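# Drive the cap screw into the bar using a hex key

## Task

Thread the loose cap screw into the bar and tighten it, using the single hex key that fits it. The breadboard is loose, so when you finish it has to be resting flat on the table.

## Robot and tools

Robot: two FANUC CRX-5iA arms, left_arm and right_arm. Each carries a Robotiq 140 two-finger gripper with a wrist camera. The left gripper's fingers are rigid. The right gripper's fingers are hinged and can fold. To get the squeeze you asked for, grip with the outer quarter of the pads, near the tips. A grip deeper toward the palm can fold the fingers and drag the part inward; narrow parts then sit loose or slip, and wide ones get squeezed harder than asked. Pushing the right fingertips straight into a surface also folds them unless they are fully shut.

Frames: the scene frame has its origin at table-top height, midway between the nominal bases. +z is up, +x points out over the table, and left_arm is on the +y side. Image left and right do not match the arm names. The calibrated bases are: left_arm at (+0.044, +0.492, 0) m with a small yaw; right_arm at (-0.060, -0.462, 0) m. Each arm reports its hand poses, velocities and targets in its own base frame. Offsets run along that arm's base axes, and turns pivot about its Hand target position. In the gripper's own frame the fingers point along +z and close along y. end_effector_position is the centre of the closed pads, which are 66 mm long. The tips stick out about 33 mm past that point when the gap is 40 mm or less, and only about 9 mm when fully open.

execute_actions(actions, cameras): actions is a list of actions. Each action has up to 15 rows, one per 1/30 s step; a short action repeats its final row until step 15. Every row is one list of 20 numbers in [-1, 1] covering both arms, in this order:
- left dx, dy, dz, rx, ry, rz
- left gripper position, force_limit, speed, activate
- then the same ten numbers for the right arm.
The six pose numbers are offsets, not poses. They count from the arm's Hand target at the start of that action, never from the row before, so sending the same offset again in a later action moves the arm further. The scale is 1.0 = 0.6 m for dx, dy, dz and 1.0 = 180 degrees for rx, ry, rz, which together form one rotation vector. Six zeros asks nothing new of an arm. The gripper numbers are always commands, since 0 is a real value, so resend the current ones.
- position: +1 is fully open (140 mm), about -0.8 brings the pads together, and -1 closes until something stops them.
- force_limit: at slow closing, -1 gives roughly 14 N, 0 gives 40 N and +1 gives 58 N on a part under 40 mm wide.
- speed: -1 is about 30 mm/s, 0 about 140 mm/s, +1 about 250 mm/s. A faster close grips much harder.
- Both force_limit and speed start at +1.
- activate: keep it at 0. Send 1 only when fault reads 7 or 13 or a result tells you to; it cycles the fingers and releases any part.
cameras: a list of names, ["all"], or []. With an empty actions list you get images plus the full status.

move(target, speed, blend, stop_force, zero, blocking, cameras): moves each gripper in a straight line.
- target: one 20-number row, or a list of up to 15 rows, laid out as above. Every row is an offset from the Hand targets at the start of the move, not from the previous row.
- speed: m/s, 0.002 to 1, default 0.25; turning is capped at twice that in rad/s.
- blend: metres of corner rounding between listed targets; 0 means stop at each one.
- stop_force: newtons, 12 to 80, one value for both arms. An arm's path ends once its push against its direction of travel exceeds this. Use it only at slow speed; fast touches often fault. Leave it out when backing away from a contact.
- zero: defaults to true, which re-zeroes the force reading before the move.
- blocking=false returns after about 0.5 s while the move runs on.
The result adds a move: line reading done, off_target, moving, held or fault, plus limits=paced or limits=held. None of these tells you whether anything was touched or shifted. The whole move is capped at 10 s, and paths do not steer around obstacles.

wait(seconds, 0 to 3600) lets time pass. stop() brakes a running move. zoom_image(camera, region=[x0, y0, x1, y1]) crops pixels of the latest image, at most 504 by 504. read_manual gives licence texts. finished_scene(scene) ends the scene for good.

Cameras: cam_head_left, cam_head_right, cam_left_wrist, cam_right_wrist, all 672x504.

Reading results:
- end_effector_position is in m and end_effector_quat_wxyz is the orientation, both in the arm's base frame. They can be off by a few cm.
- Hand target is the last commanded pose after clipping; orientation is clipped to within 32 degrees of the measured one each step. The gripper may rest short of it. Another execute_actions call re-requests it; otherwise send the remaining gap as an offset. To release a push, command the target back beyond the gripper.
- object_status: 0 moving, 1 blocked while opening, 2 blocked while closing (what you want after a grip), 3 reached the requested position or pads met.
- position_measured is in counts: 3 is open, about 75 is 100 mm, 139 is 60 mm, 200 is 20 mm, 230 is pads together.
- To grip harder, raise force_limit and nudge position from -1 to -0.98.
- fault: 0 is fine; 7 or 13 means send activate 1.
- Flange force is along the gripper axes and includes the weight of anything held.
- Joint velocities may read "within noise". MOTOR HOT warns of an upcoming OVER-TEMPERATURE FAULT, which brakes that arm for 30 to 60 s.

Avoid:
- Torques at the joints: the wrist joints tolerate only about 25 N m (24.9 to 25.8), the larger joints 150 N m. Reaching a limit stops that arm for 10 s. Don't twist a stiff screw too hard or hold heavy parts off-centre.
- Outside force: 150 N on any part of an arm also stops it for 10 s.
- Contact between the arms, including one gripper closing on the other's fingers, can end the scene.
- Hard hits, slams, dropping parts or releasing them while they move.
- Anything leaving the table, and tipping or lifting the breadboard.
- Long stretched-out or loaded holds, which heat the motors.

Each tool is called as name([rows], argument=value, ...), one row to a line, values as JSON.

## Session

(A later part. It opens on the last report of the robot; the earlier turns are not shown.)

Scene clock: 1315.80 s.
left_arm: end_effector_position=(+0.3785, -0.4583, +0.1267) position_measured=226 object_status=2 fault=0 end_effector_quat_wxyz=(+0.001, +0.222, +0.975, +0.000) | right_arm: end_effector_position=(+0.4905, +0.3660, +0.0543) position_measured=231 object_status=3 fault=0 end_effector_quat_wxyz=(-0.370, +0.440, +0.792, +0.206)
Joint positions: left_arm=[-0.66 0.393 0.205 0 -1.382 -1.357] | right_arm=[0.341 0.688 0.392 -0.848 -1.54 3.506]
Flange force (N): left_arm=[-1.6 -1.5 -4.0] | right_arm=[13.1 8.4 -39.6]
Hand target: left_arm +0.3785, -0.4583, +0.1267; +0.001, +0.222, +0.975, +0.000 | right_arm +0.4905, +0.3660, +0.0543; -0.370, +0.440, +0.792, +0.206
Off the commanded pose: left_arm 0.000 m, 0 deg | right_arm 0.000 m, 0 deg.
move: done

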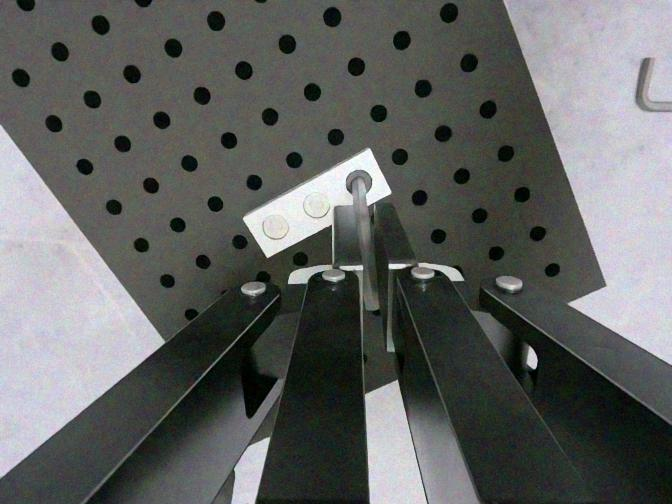

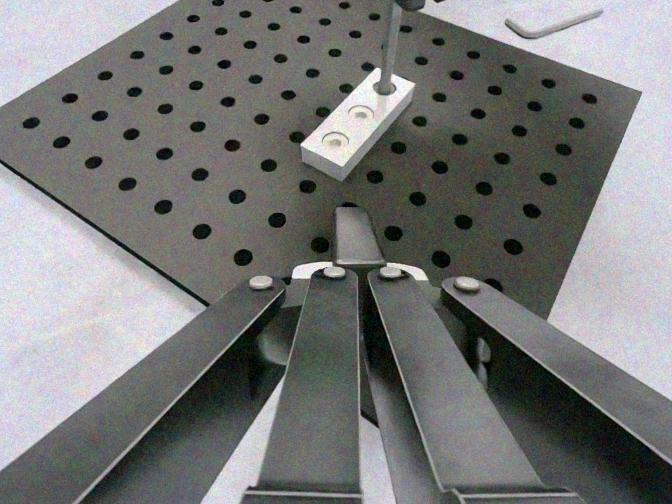

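move(target=[-0.00164, -0.00275, 0, 0, 0, -0.0556, -1, 0, 0.8, 0, 0, 0, 0, 0, 0, 0, -1, -0.3, -1, 0], speed=0.1, cameras=["cam_left_wrist", "cam_right_wrist"])

zoom_image(camera="cam_left_wrist", region=[290, 130, 450, 350])

Scene clock: 1321.63 s.
left_arm: end_effector_position=(+0.3775, -0.4600, +0.1268) position_measured=226 object_status=2 fault=0 end_effector_quat_wxyz=(+0.001, +0.306, +0.952, +0.000) | right_arm: end_effector_position=(+0.4905, +0.3660, +0.0543) position_measured=231 object_status=3 fault=0 end_effector_quat_wxyz=(-0.370, +0.440, +0.792, +0.206)
Joint positions: left_arm=[-0.663 0.395 0.207 0 -1.382 -1.529] | right_arm=[0.341 0.688 0.392 -0.848 -1.54 3.506]
Flange force (N): left_arm=[-1.3 3.1 -8.1] | right_arm=[12.3 8.7 -39.5]
Hand target: left_arm +0.3775, -0.4600, +0.1267; +0.001, +0.306, +0.952, +0.000 | right_arm +0.4905, +0.3660, +0.0543; -0.370, +0.440, +0.792, +0.206
Off the commanded pose: left_arm 0.000 m, 0 deg | right_arm 0.000 m, 0 deg.
move: done

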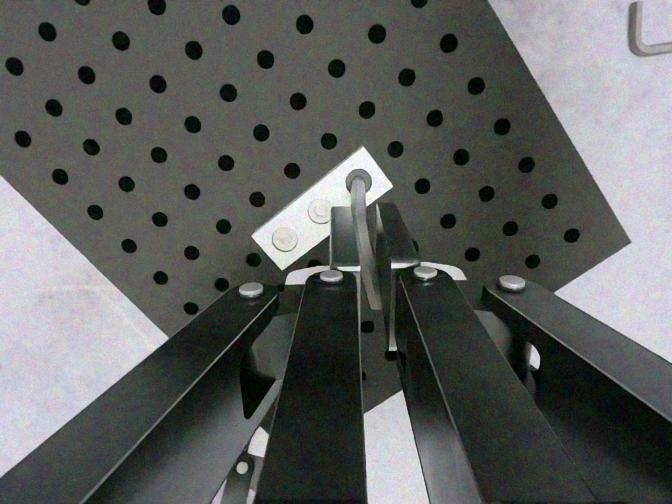

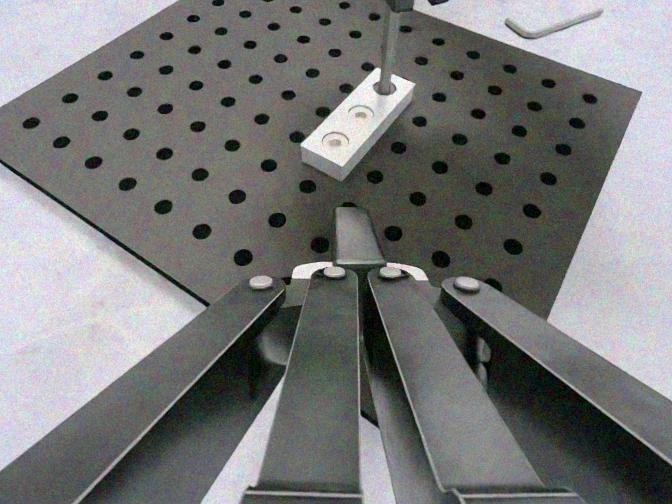

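Scaled by 2.291 from the camera's image (finer frame: 960x720).

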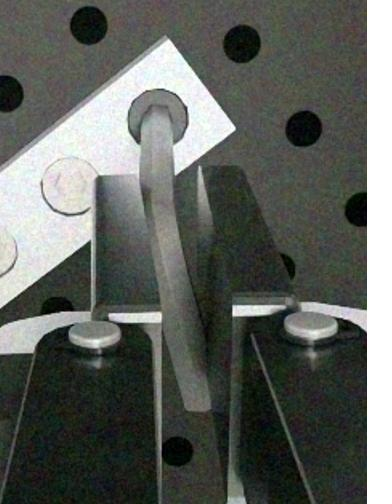

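move(target=[0.00055, 0.0008, 0, 0, 0, 0.0167, -1, 0, 0.8, 0, 0, 0, 0, 0, 0, 0, -1, -0.3, -1, 0], speed=0.1)

execute_actions([
  [[0,0,0,0,0,0,-0.55,0,-1,0, 0,0,0,0,0,0,-1,-0.3,-1,0]],
  [[0,0,0,0,0,0,-0.55,0,-1,0, 0,0,0,0,0,0,-1,-0.3,-1,0]],
], cameras=["cam_left_wrist"])

zoom_image(camera="cam_left_wrist", region=[290, 130, 450, 350])

Scene clock: 1339.60 s.
left_arm: end_effector_position=(+0.3778, -0.4595, +0.1267) position_measured=226 object_status=2 fault=0 end_effector_quat_wxyz=(+0.000, +0.281, +0.960, +0.000) | right_arm: end_effector_position=(+0.4905, +0.3660, +0.0543) position_measured=231 object_status=3 fault=0 end_effector_quat_wxyz=(-0.370, +0.440, +0.792, +0.206)
Joint positions: left_arm=[-0.662 0.395 0.207 0 -1.382 -1.478] | right_arm=[0.341 0.688 0.392 -0.848 -1.54 3.506]
Flange force (N): left_arm=[-3.1 -0.8 -5.3] | right_arm=[13.0 8.9 -39.5]
Hand target: left_arm +0.3778, -0.4595, +0.1267; +0.001, +0.281, +0.960, +0.000 | right_arm +0.4905, +0.3660, +0.0543; -0.370, +0.440, +0.792, +0.206
Off the commanded pose: left_arm 0.000 m, 0 deg | right_arm 0.000 m, 0 deg.
move: done

Scene clock: 1340.80 s.
left_arm: end_effector_position=(+0.3778, -0.4595, +0.1267) position_measured=199 object_status=3 fault=0 end_effector_quat_wxyz=(+0.001, +0.281, +0.960, +0.000) | right_arm: end_effector_position=(+0.4905, +0.3660, +0.0543) position_measured=231 object_status=3 fault=0 end_effector_quat_wxyz=(-0.370, +0.440, +0.792, +0.206)
Joint positions: left_arm=[-0.662 0.395 0.207 0 -1.382 -1.478] | right_arm=[0.341 0.688 0.392 -0.848 -1.54 3.506]
Flange force (N): left_arm=[-4.8 -3.1 5.6] | right_arm=[13.6 11.2 -39.7]
Flange force at the end of the 1st action (N): left_arm=[-2.8 -1.0 5.1] | right_arm=[13.1 10.4 -40.0]
Hand target: left_arm +0.3778, -0.4595, +0.1267; +0.001, +0.281, +0.960, +0.000 | right_arm +0.4905, +0.3660, +0.0543; -0.370, +0.440, +0.792, +0.206
Off the commanded pose: left_arm 0.000 m, 0 deg | right_arm 0.000 m, 0 deg.

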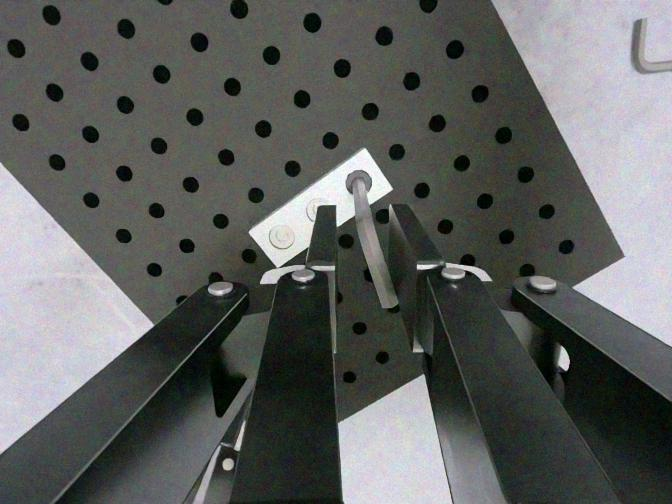

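Scaled by 2.291 from the camera's image (finer frame: 960x720).

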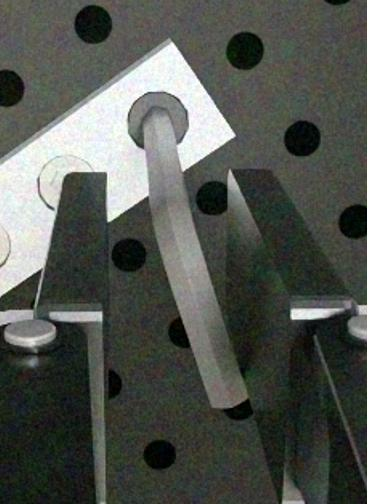

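move(target=[0.00156, 0.00298, 0, 0, 0, 0.0578, -0.55, 0, -1, 0, 0, 0, 0, 0, 0, 0, -1, -0.3, -1, 0], speed=0.1)

execute_actions([
  [[0,0,0,0,0,0,-1,0,1,0, 0,0,0,0,0,0,-1,-0.3,-1,0]],
  [[0,0,0,0,0,0,-1,0,1,0, 0,0,0,0,0,0,-1,-0.3,-1,0]],
], cameras=["cam_left_wrist"])

zoom_image(camera="cam_left_wrist", region=[290, 130, 450, 350])

Scene clock: 1354.30 s.
left_arm: end_effector_position=(+0.3787, -0.4577, +0.1267) position_measured=199 object_status=3 fault=0 end_effector_quat_wxyz=(+0.001, +0.192, +0.981, +0.000) | right_arm: end_effector_position=(+0.4905, +0.3660, +0.0543) position_measured=231 object_status=3 fault=0 end_effector_quat_wxyz=(-0.370, +0.440, +0.792, +0.206)
Joint positions: left_arm=[-0.659 0.393 0.204 0 -1.381 -1.299] | right_arm=[0.341 0.688 0.392 -0.848 -1.54 3.506]
Flange force (N): left_arm=[-4.1 -4.1 5.1] | right_arm=[14.0 10.4 -39.7]
Hand target: left_arm +0.3787, -0.4577, +0.1267; +0.001, +0.192, +0.981, +0.000 | right_arm +0.4905, +0.3660, +0.0543; -0.370, +0.440, +0.792, +0.206
Off the commanded pose: left_arm 0.000 m, 0 deg | right_arm 0.000 m, 0 deg.
move: done

Scene clock: 1355.50 s.
left_arm: end_effector_position=(+0.3788, -0.4577, +0.1268) position_measured=225 object_status=2 fault=0 end_effector_quat_wxyz=(+0.001, +0.192, +0.981, +0.000) | right_arm: end_effector_position=(+0.4905, +0.3660, +0.0543) position_measured=231 object_status=3 fault=0 end_effector_quat_wxyz=(-0.370, +0.440, +0.792, +0.206)
Joint positions: left_arm=[-0.659 0.393 0.204 0 -1.381 -1.299] | right_arm=[0.341 0.688 0.392 -0.848 -1.54 3.506]
Flange force (N): left_arm=[-0.3 -6.6 2.2] | right_arm=[13.4 10.3 -40.1]
Flange force at the end of the 1st action (N): left_arm=[-0.2 -7.0 2.4] | right_arm=[13.5 11.3 -39.1]
Hand target: left_arm +0.3787, -0.4577, +0.1267; +0.001, +0.192, +0.981, +0.000 | right_arm +0.4905, +0.3660, +0.0543; -0.370, +0.440, +0.792, +0.206
Off the commanded pose: left_arm 0.000 m, 0 deg | right_arm 0.000 m, 0 deg.

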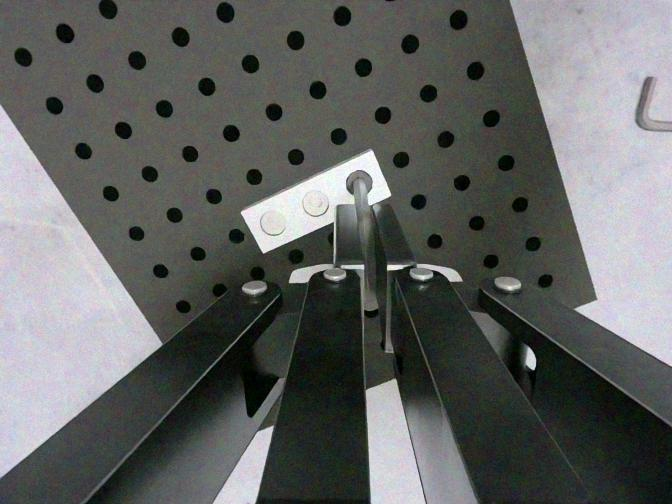

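Scaled by 2.291 from the camera's image (finer frame: 960x720).

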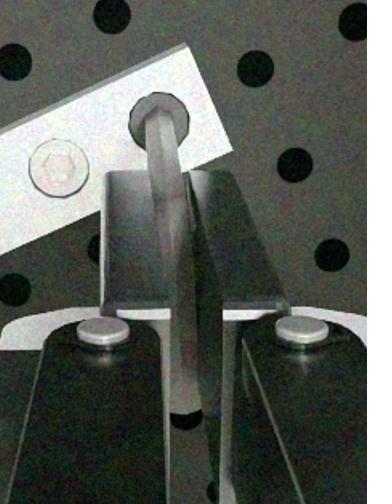

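move([
  [-0.00342, -0.00539, 0, 0, 0, -0.1111, -1, 0, 1, 0, 0, 0, 0, 0, 0, 0, -1, -0.3, -1, 0],
  [-0.00455, -0.00653, 0, 0, 0, -0.1389, -1, 0, 1, 0, 0, 0, 0, 0, 0, 0, -1, -0.3, -1, 0],
], speed=0.1, cameras=["cam_left_wrist", "cam_right_wrist"])

zoom_image(camera="cam_left_wrist", region=[290, 130, 450, 350])

Scene clock: 1364.10 s.
left_arm: end_effector_position=(+0.3760, -0.4616, +0.1267) position_measured=225 object_status=2 fault=0 end_effector_quat_wxyz=(+0.001, +0.400, +0.916, +0.000) | right_arm: end_effector_position=(+0.4905, +0.3660, +0.0543) position_measured=231 object_status=3 fault=0 end_effector_quat_wxyz=(-0.370, +0.440, +0.792, +0.206)
Joint positions: left_arm=[-0.667 0.396 0.209 0 -1.382 -1.728] | right_arm=[0.341 0.688 0.392 -0.848 -1.54 3.506]
Flange force (N): left_arm=[2.7 7.9 -15.4] | right_arm=[11.1 8.2 -39.2]
Hand target: left_arm +0.3760, -0.4616, +0.1267; +0.000, +0.400, +0.916, +0.000 | right_arm +0.4905, +0.3660, +0.0543; -0.370, +0.440, +0.792, +0.206
Off the commanded pose: left_arm 0.000 m, 0 deg | right_arm 0.000 m, 0 deg.
move: done

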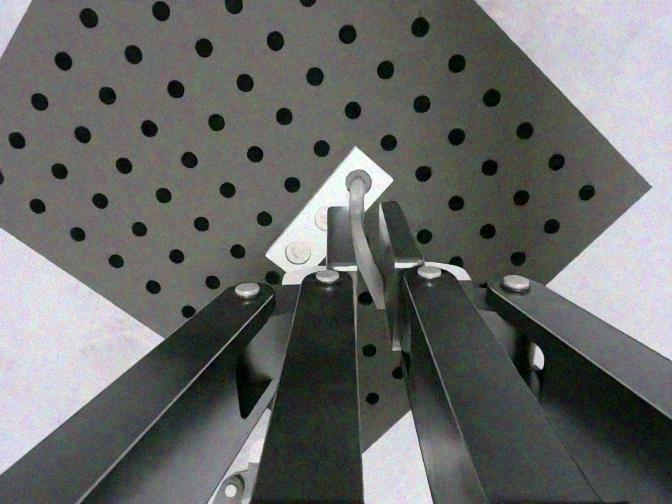

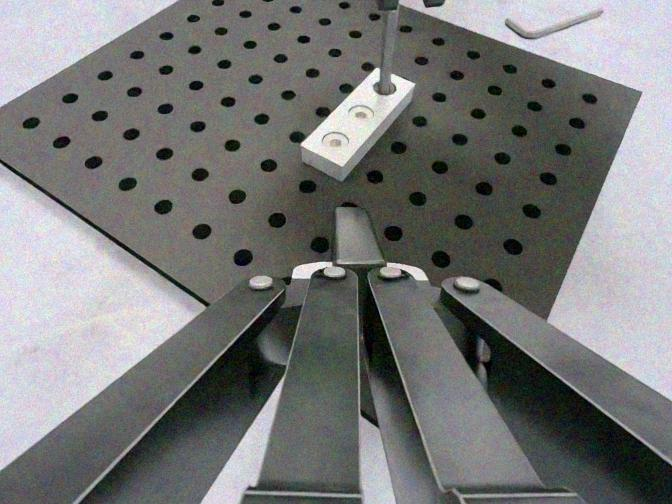

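Scaled by 2.291 from the camera's image (finer frame: 960x720).

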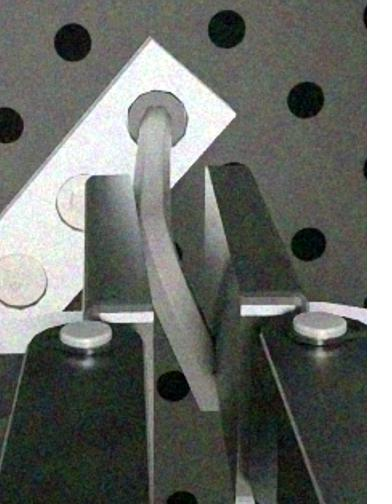

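move(target=[0.00176, 0.00187, 0, 0, 0, 0.0444, -1, 0, 1, 0, 0, 0, 0, 0, 0, 0, -1, -0.3, -1, 0], speed=0.1)

execute_actions([
  [[0,0,0,0,0,0,-0.5,0,-1,0, 0,0,0,0,0,0,-1,-0.3,-1,0]],
  [[0,0,0,0,0,0,-0.5,0,-1,0, 0,0,0,0,0,0,-1,-0.3,-1,0]],
  [[0,0,0,0,0,0,-0.5,0,-1,0, 0,0,0,0,0,0,-1,-0.3,-1,0]],
], cameras=["cam_left_wrist"])

zoom_image(camera="cam_left_wrist", region=[290, 130, 450, 350])

Scene clock: 1370.87 s.
left_arm: end_effector_position=(+0.3770, -0.4605, +0.1267) position_measured=225 object_status=2 fault=0 end_effector_quat_wxyz=(+0.000, +0.336, +0.942, +0.000) | right_arm: end_effector_position=(+0.4905, +0.3660, +0.0543) position_measured=231 object_status=3 fault=0 end_effector_quat_wxyz=(-0.370, +0.440, +0.792, +0.206)
Joint positions: left_arm=[-0.664 0.395 0.208 0 -1.382 -1.591] | right_arm=[0.341 0.688 0.392 -0.848 -1.54 3.506]
Flange force (N): left_arm=[3.1 -8.8 -4.3] | right_arm=[12.6 11.6 -39.5]
Hand target: left_arm +0.3771, -0.4605, +0.1267; +0.001, +0.335, +0.942, +0.000 | right_arm +0.4905, +0.3660, +0.0543; -0.370, +0.440, +0.792, +0.206
Off the commanded pose: left_arm 0.000 m, 0 deg | right_arm 0.000 m, 0 deg.
move: done

Scene clock: 1372.57 s.
left_arm: end_effector_position=(+0.3771, -0.4605, +0.1267) position_measured=192 object_status=3 fault=0 end_effector_quat_wxyz=(+0.001, +0.335, +0.942, +0.000) | right_arm: end_effector_position=(+0.4905, +0.3660, +0.0543) position_measured=231 object_status=3 fault=0 end_effector_quat_wxyz=(-0.370, +0.440, +0.792, +0.206)
Joint positions: left_arm=[-0.664 0.395 0.208 0 -1.382 -1.591] | right_arm=[0.341 0.688 0.392 -0.848 -1.54 3.506]
Flange force (N): left_arm=[-5.3 -2.6 5.1] | right_arm=[14.0 11.6 -39.9]
Flange force at the end of the 1st action (N): left_arm=[-3.2 0.3 4.5] | right_arm=[13.4 11.1 -40.0]
Flange force at the end of the 2nd action (N): left_arm=[-5.5 -2.6 5.1] | right_arm=[14.2 11.9 -40.0]
Hand target: left_arm +0.3771, -0.4605, +0.1267; +0.001, +0.335, +0.942, +0.000 | right_arm +0.4905, +0.3660, +0.0543; -0.370, +0.440, +0.792, +0.206
Off the commanded pose: left_arm 0.000 m, 0 deg | right_arm 0.000 m, 0 deg.

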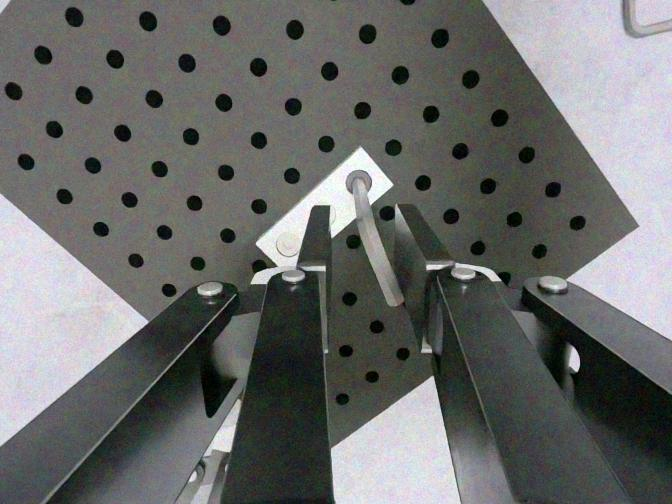

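Scaled by 2.291 from the camera's image (finer frame: 960x720).

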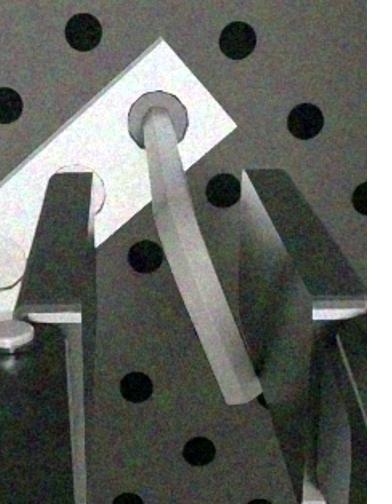

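move([
  [0.0023, 0.0035, 0, 0, 0, 0.0722, -0.5, 0, -1, 0, 0, 0, 0, 0, 0, 0, -1, -0.3, -1, 0],
  [0.0023, 0.0035, 0.0833, 0, 0, 0.0722, -0.5, 0, -1, 0, 0, 0, 0, 0, 0, 0, -1, -0.3, -1, 0],
], speed=0.1, cameras=["cam_left_wrist"])

move(target=[0, 0, 0.1, 0, 0, 0, -0.5, 0, -1, 0, 0, 0, 0.12, 0, 0, 0, -1, -0.3, -1, 0], speed=0.12, cameras=["all"])

zoom_image(camera="cam_left_wrist", region=[250, 100, 450, 300])

Scene clock: 1385.10 s.
left_arm: end_effector_position=(+0.3784, -0.4584, +0.1768) position_measured=192 object_status=3 fault=0 end_effector_quat_wxyz=(+0.001, +0.227, +0.974, +0.000) | right_arm: end_effector_position=(+0.4905, +0.3660, +0.0543) position_measured=231 object_status=3 fault=0 end_effector_quat_wxyz=(-0.370, +0.440, +0.792, +0.206)
Joint positions: left_arm=[-0.66 0.377 0.3 0 -1.493 -1.368] | right_arm=[0.341 0.688 0.392 -0.848 -1.54 3.506]
Flange force (N): left_arm=[-3.9 -3.4 5.1] | right_arm=[13.8 12.2 -39.5]
Hand target: left_arm +0.3784, -0.4584, +0.1767; +0.001, +0.227, +0.974, +0.000 | right_arm +0.4905, +0.3660, +0.0543; -0.370, +0.440, +0.792, +0.206
Off the commanded pose: left_arm 0.000 m, 0 deg | right_arm 0.000 m, 0 deg.
move: done

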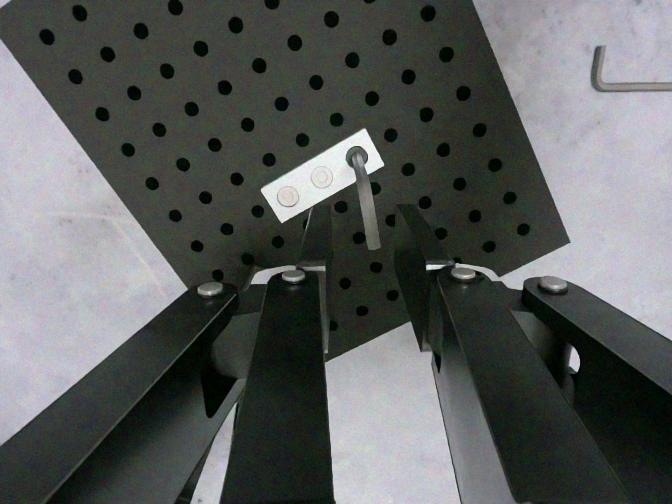

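Scene clock: 1386.13 s.
left_arm: end_effector_position=(+0.3784, -0.4584, +0.2367) position_measured=192 object_status=3 fault=0 end_effector_quat_wxyz=(+0.001, +0.227, +0.974, +0.000) | right_arm: end_effector_position=(+0.4905, +0.3660, +0.1263) position_measured=231 object_status=3 fault=0 end_effector_quat_wxyz=(-0.370, +0.440, +0.792, +0.206)
Joint positions: left_arm=[-0.66 0.376 0.438 0 -1.632 -1.368] | right_arm=[0.34 0.61 0.446 -0.849 -1.629 3.407]
Flange force (N): left_arm=[-6.2 -4.3 3.3] | right_arm=[-5.3 7.5 -1.0]
Hand target: left_arm +0.3784, -0.4584, +0.2367; +0.001, +0.227, +0.974, +0.000 | right_arm +0.4905, +0.3660, +0.1263; -0.370, +0.440, +0.792, +0.206
Off the commanded pose: left_arm 0.000 m, 0 deg | right_arm 0.000 m, 0 deg.
move: done

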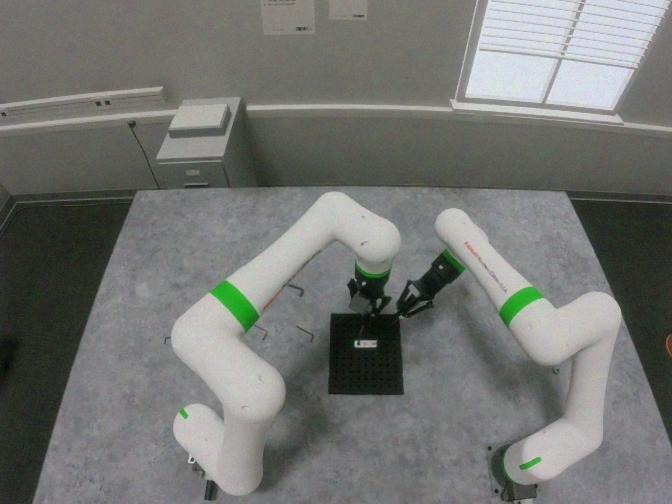

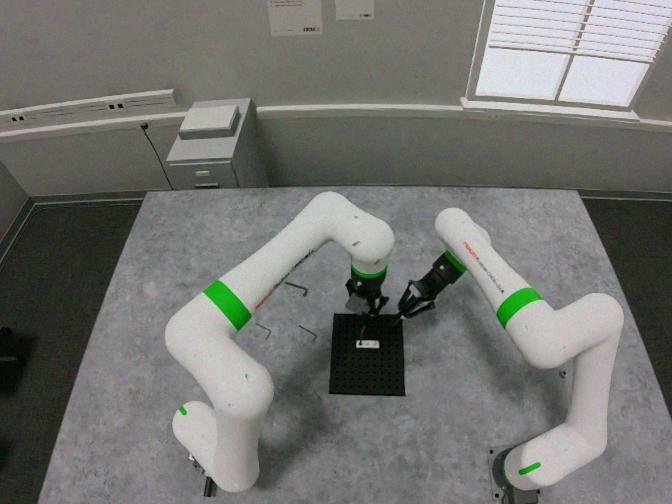

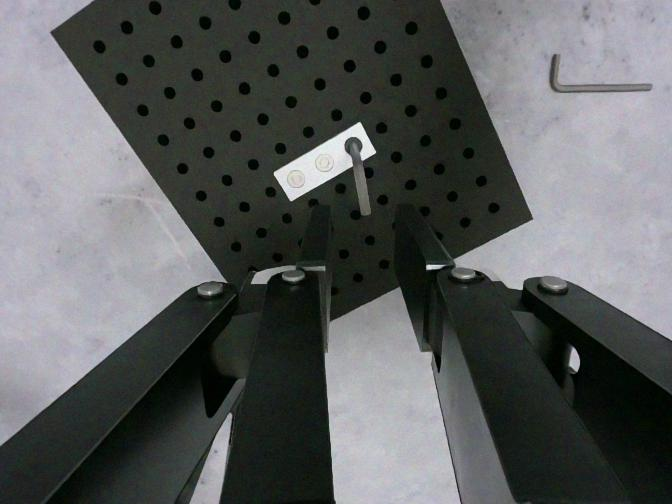

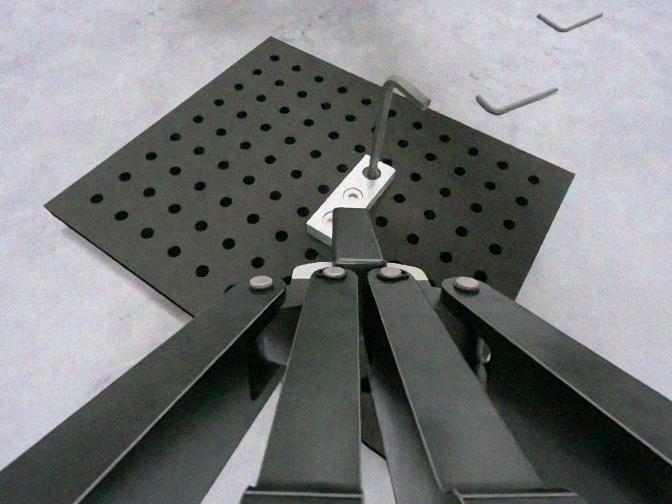

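Scaled by 2.520 from the camera's image (finer frame: 960x720).

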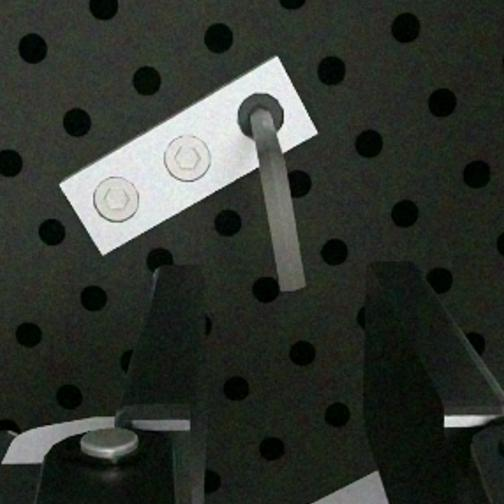

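finished_scene(scene=2)

The scene is finished: the task was done.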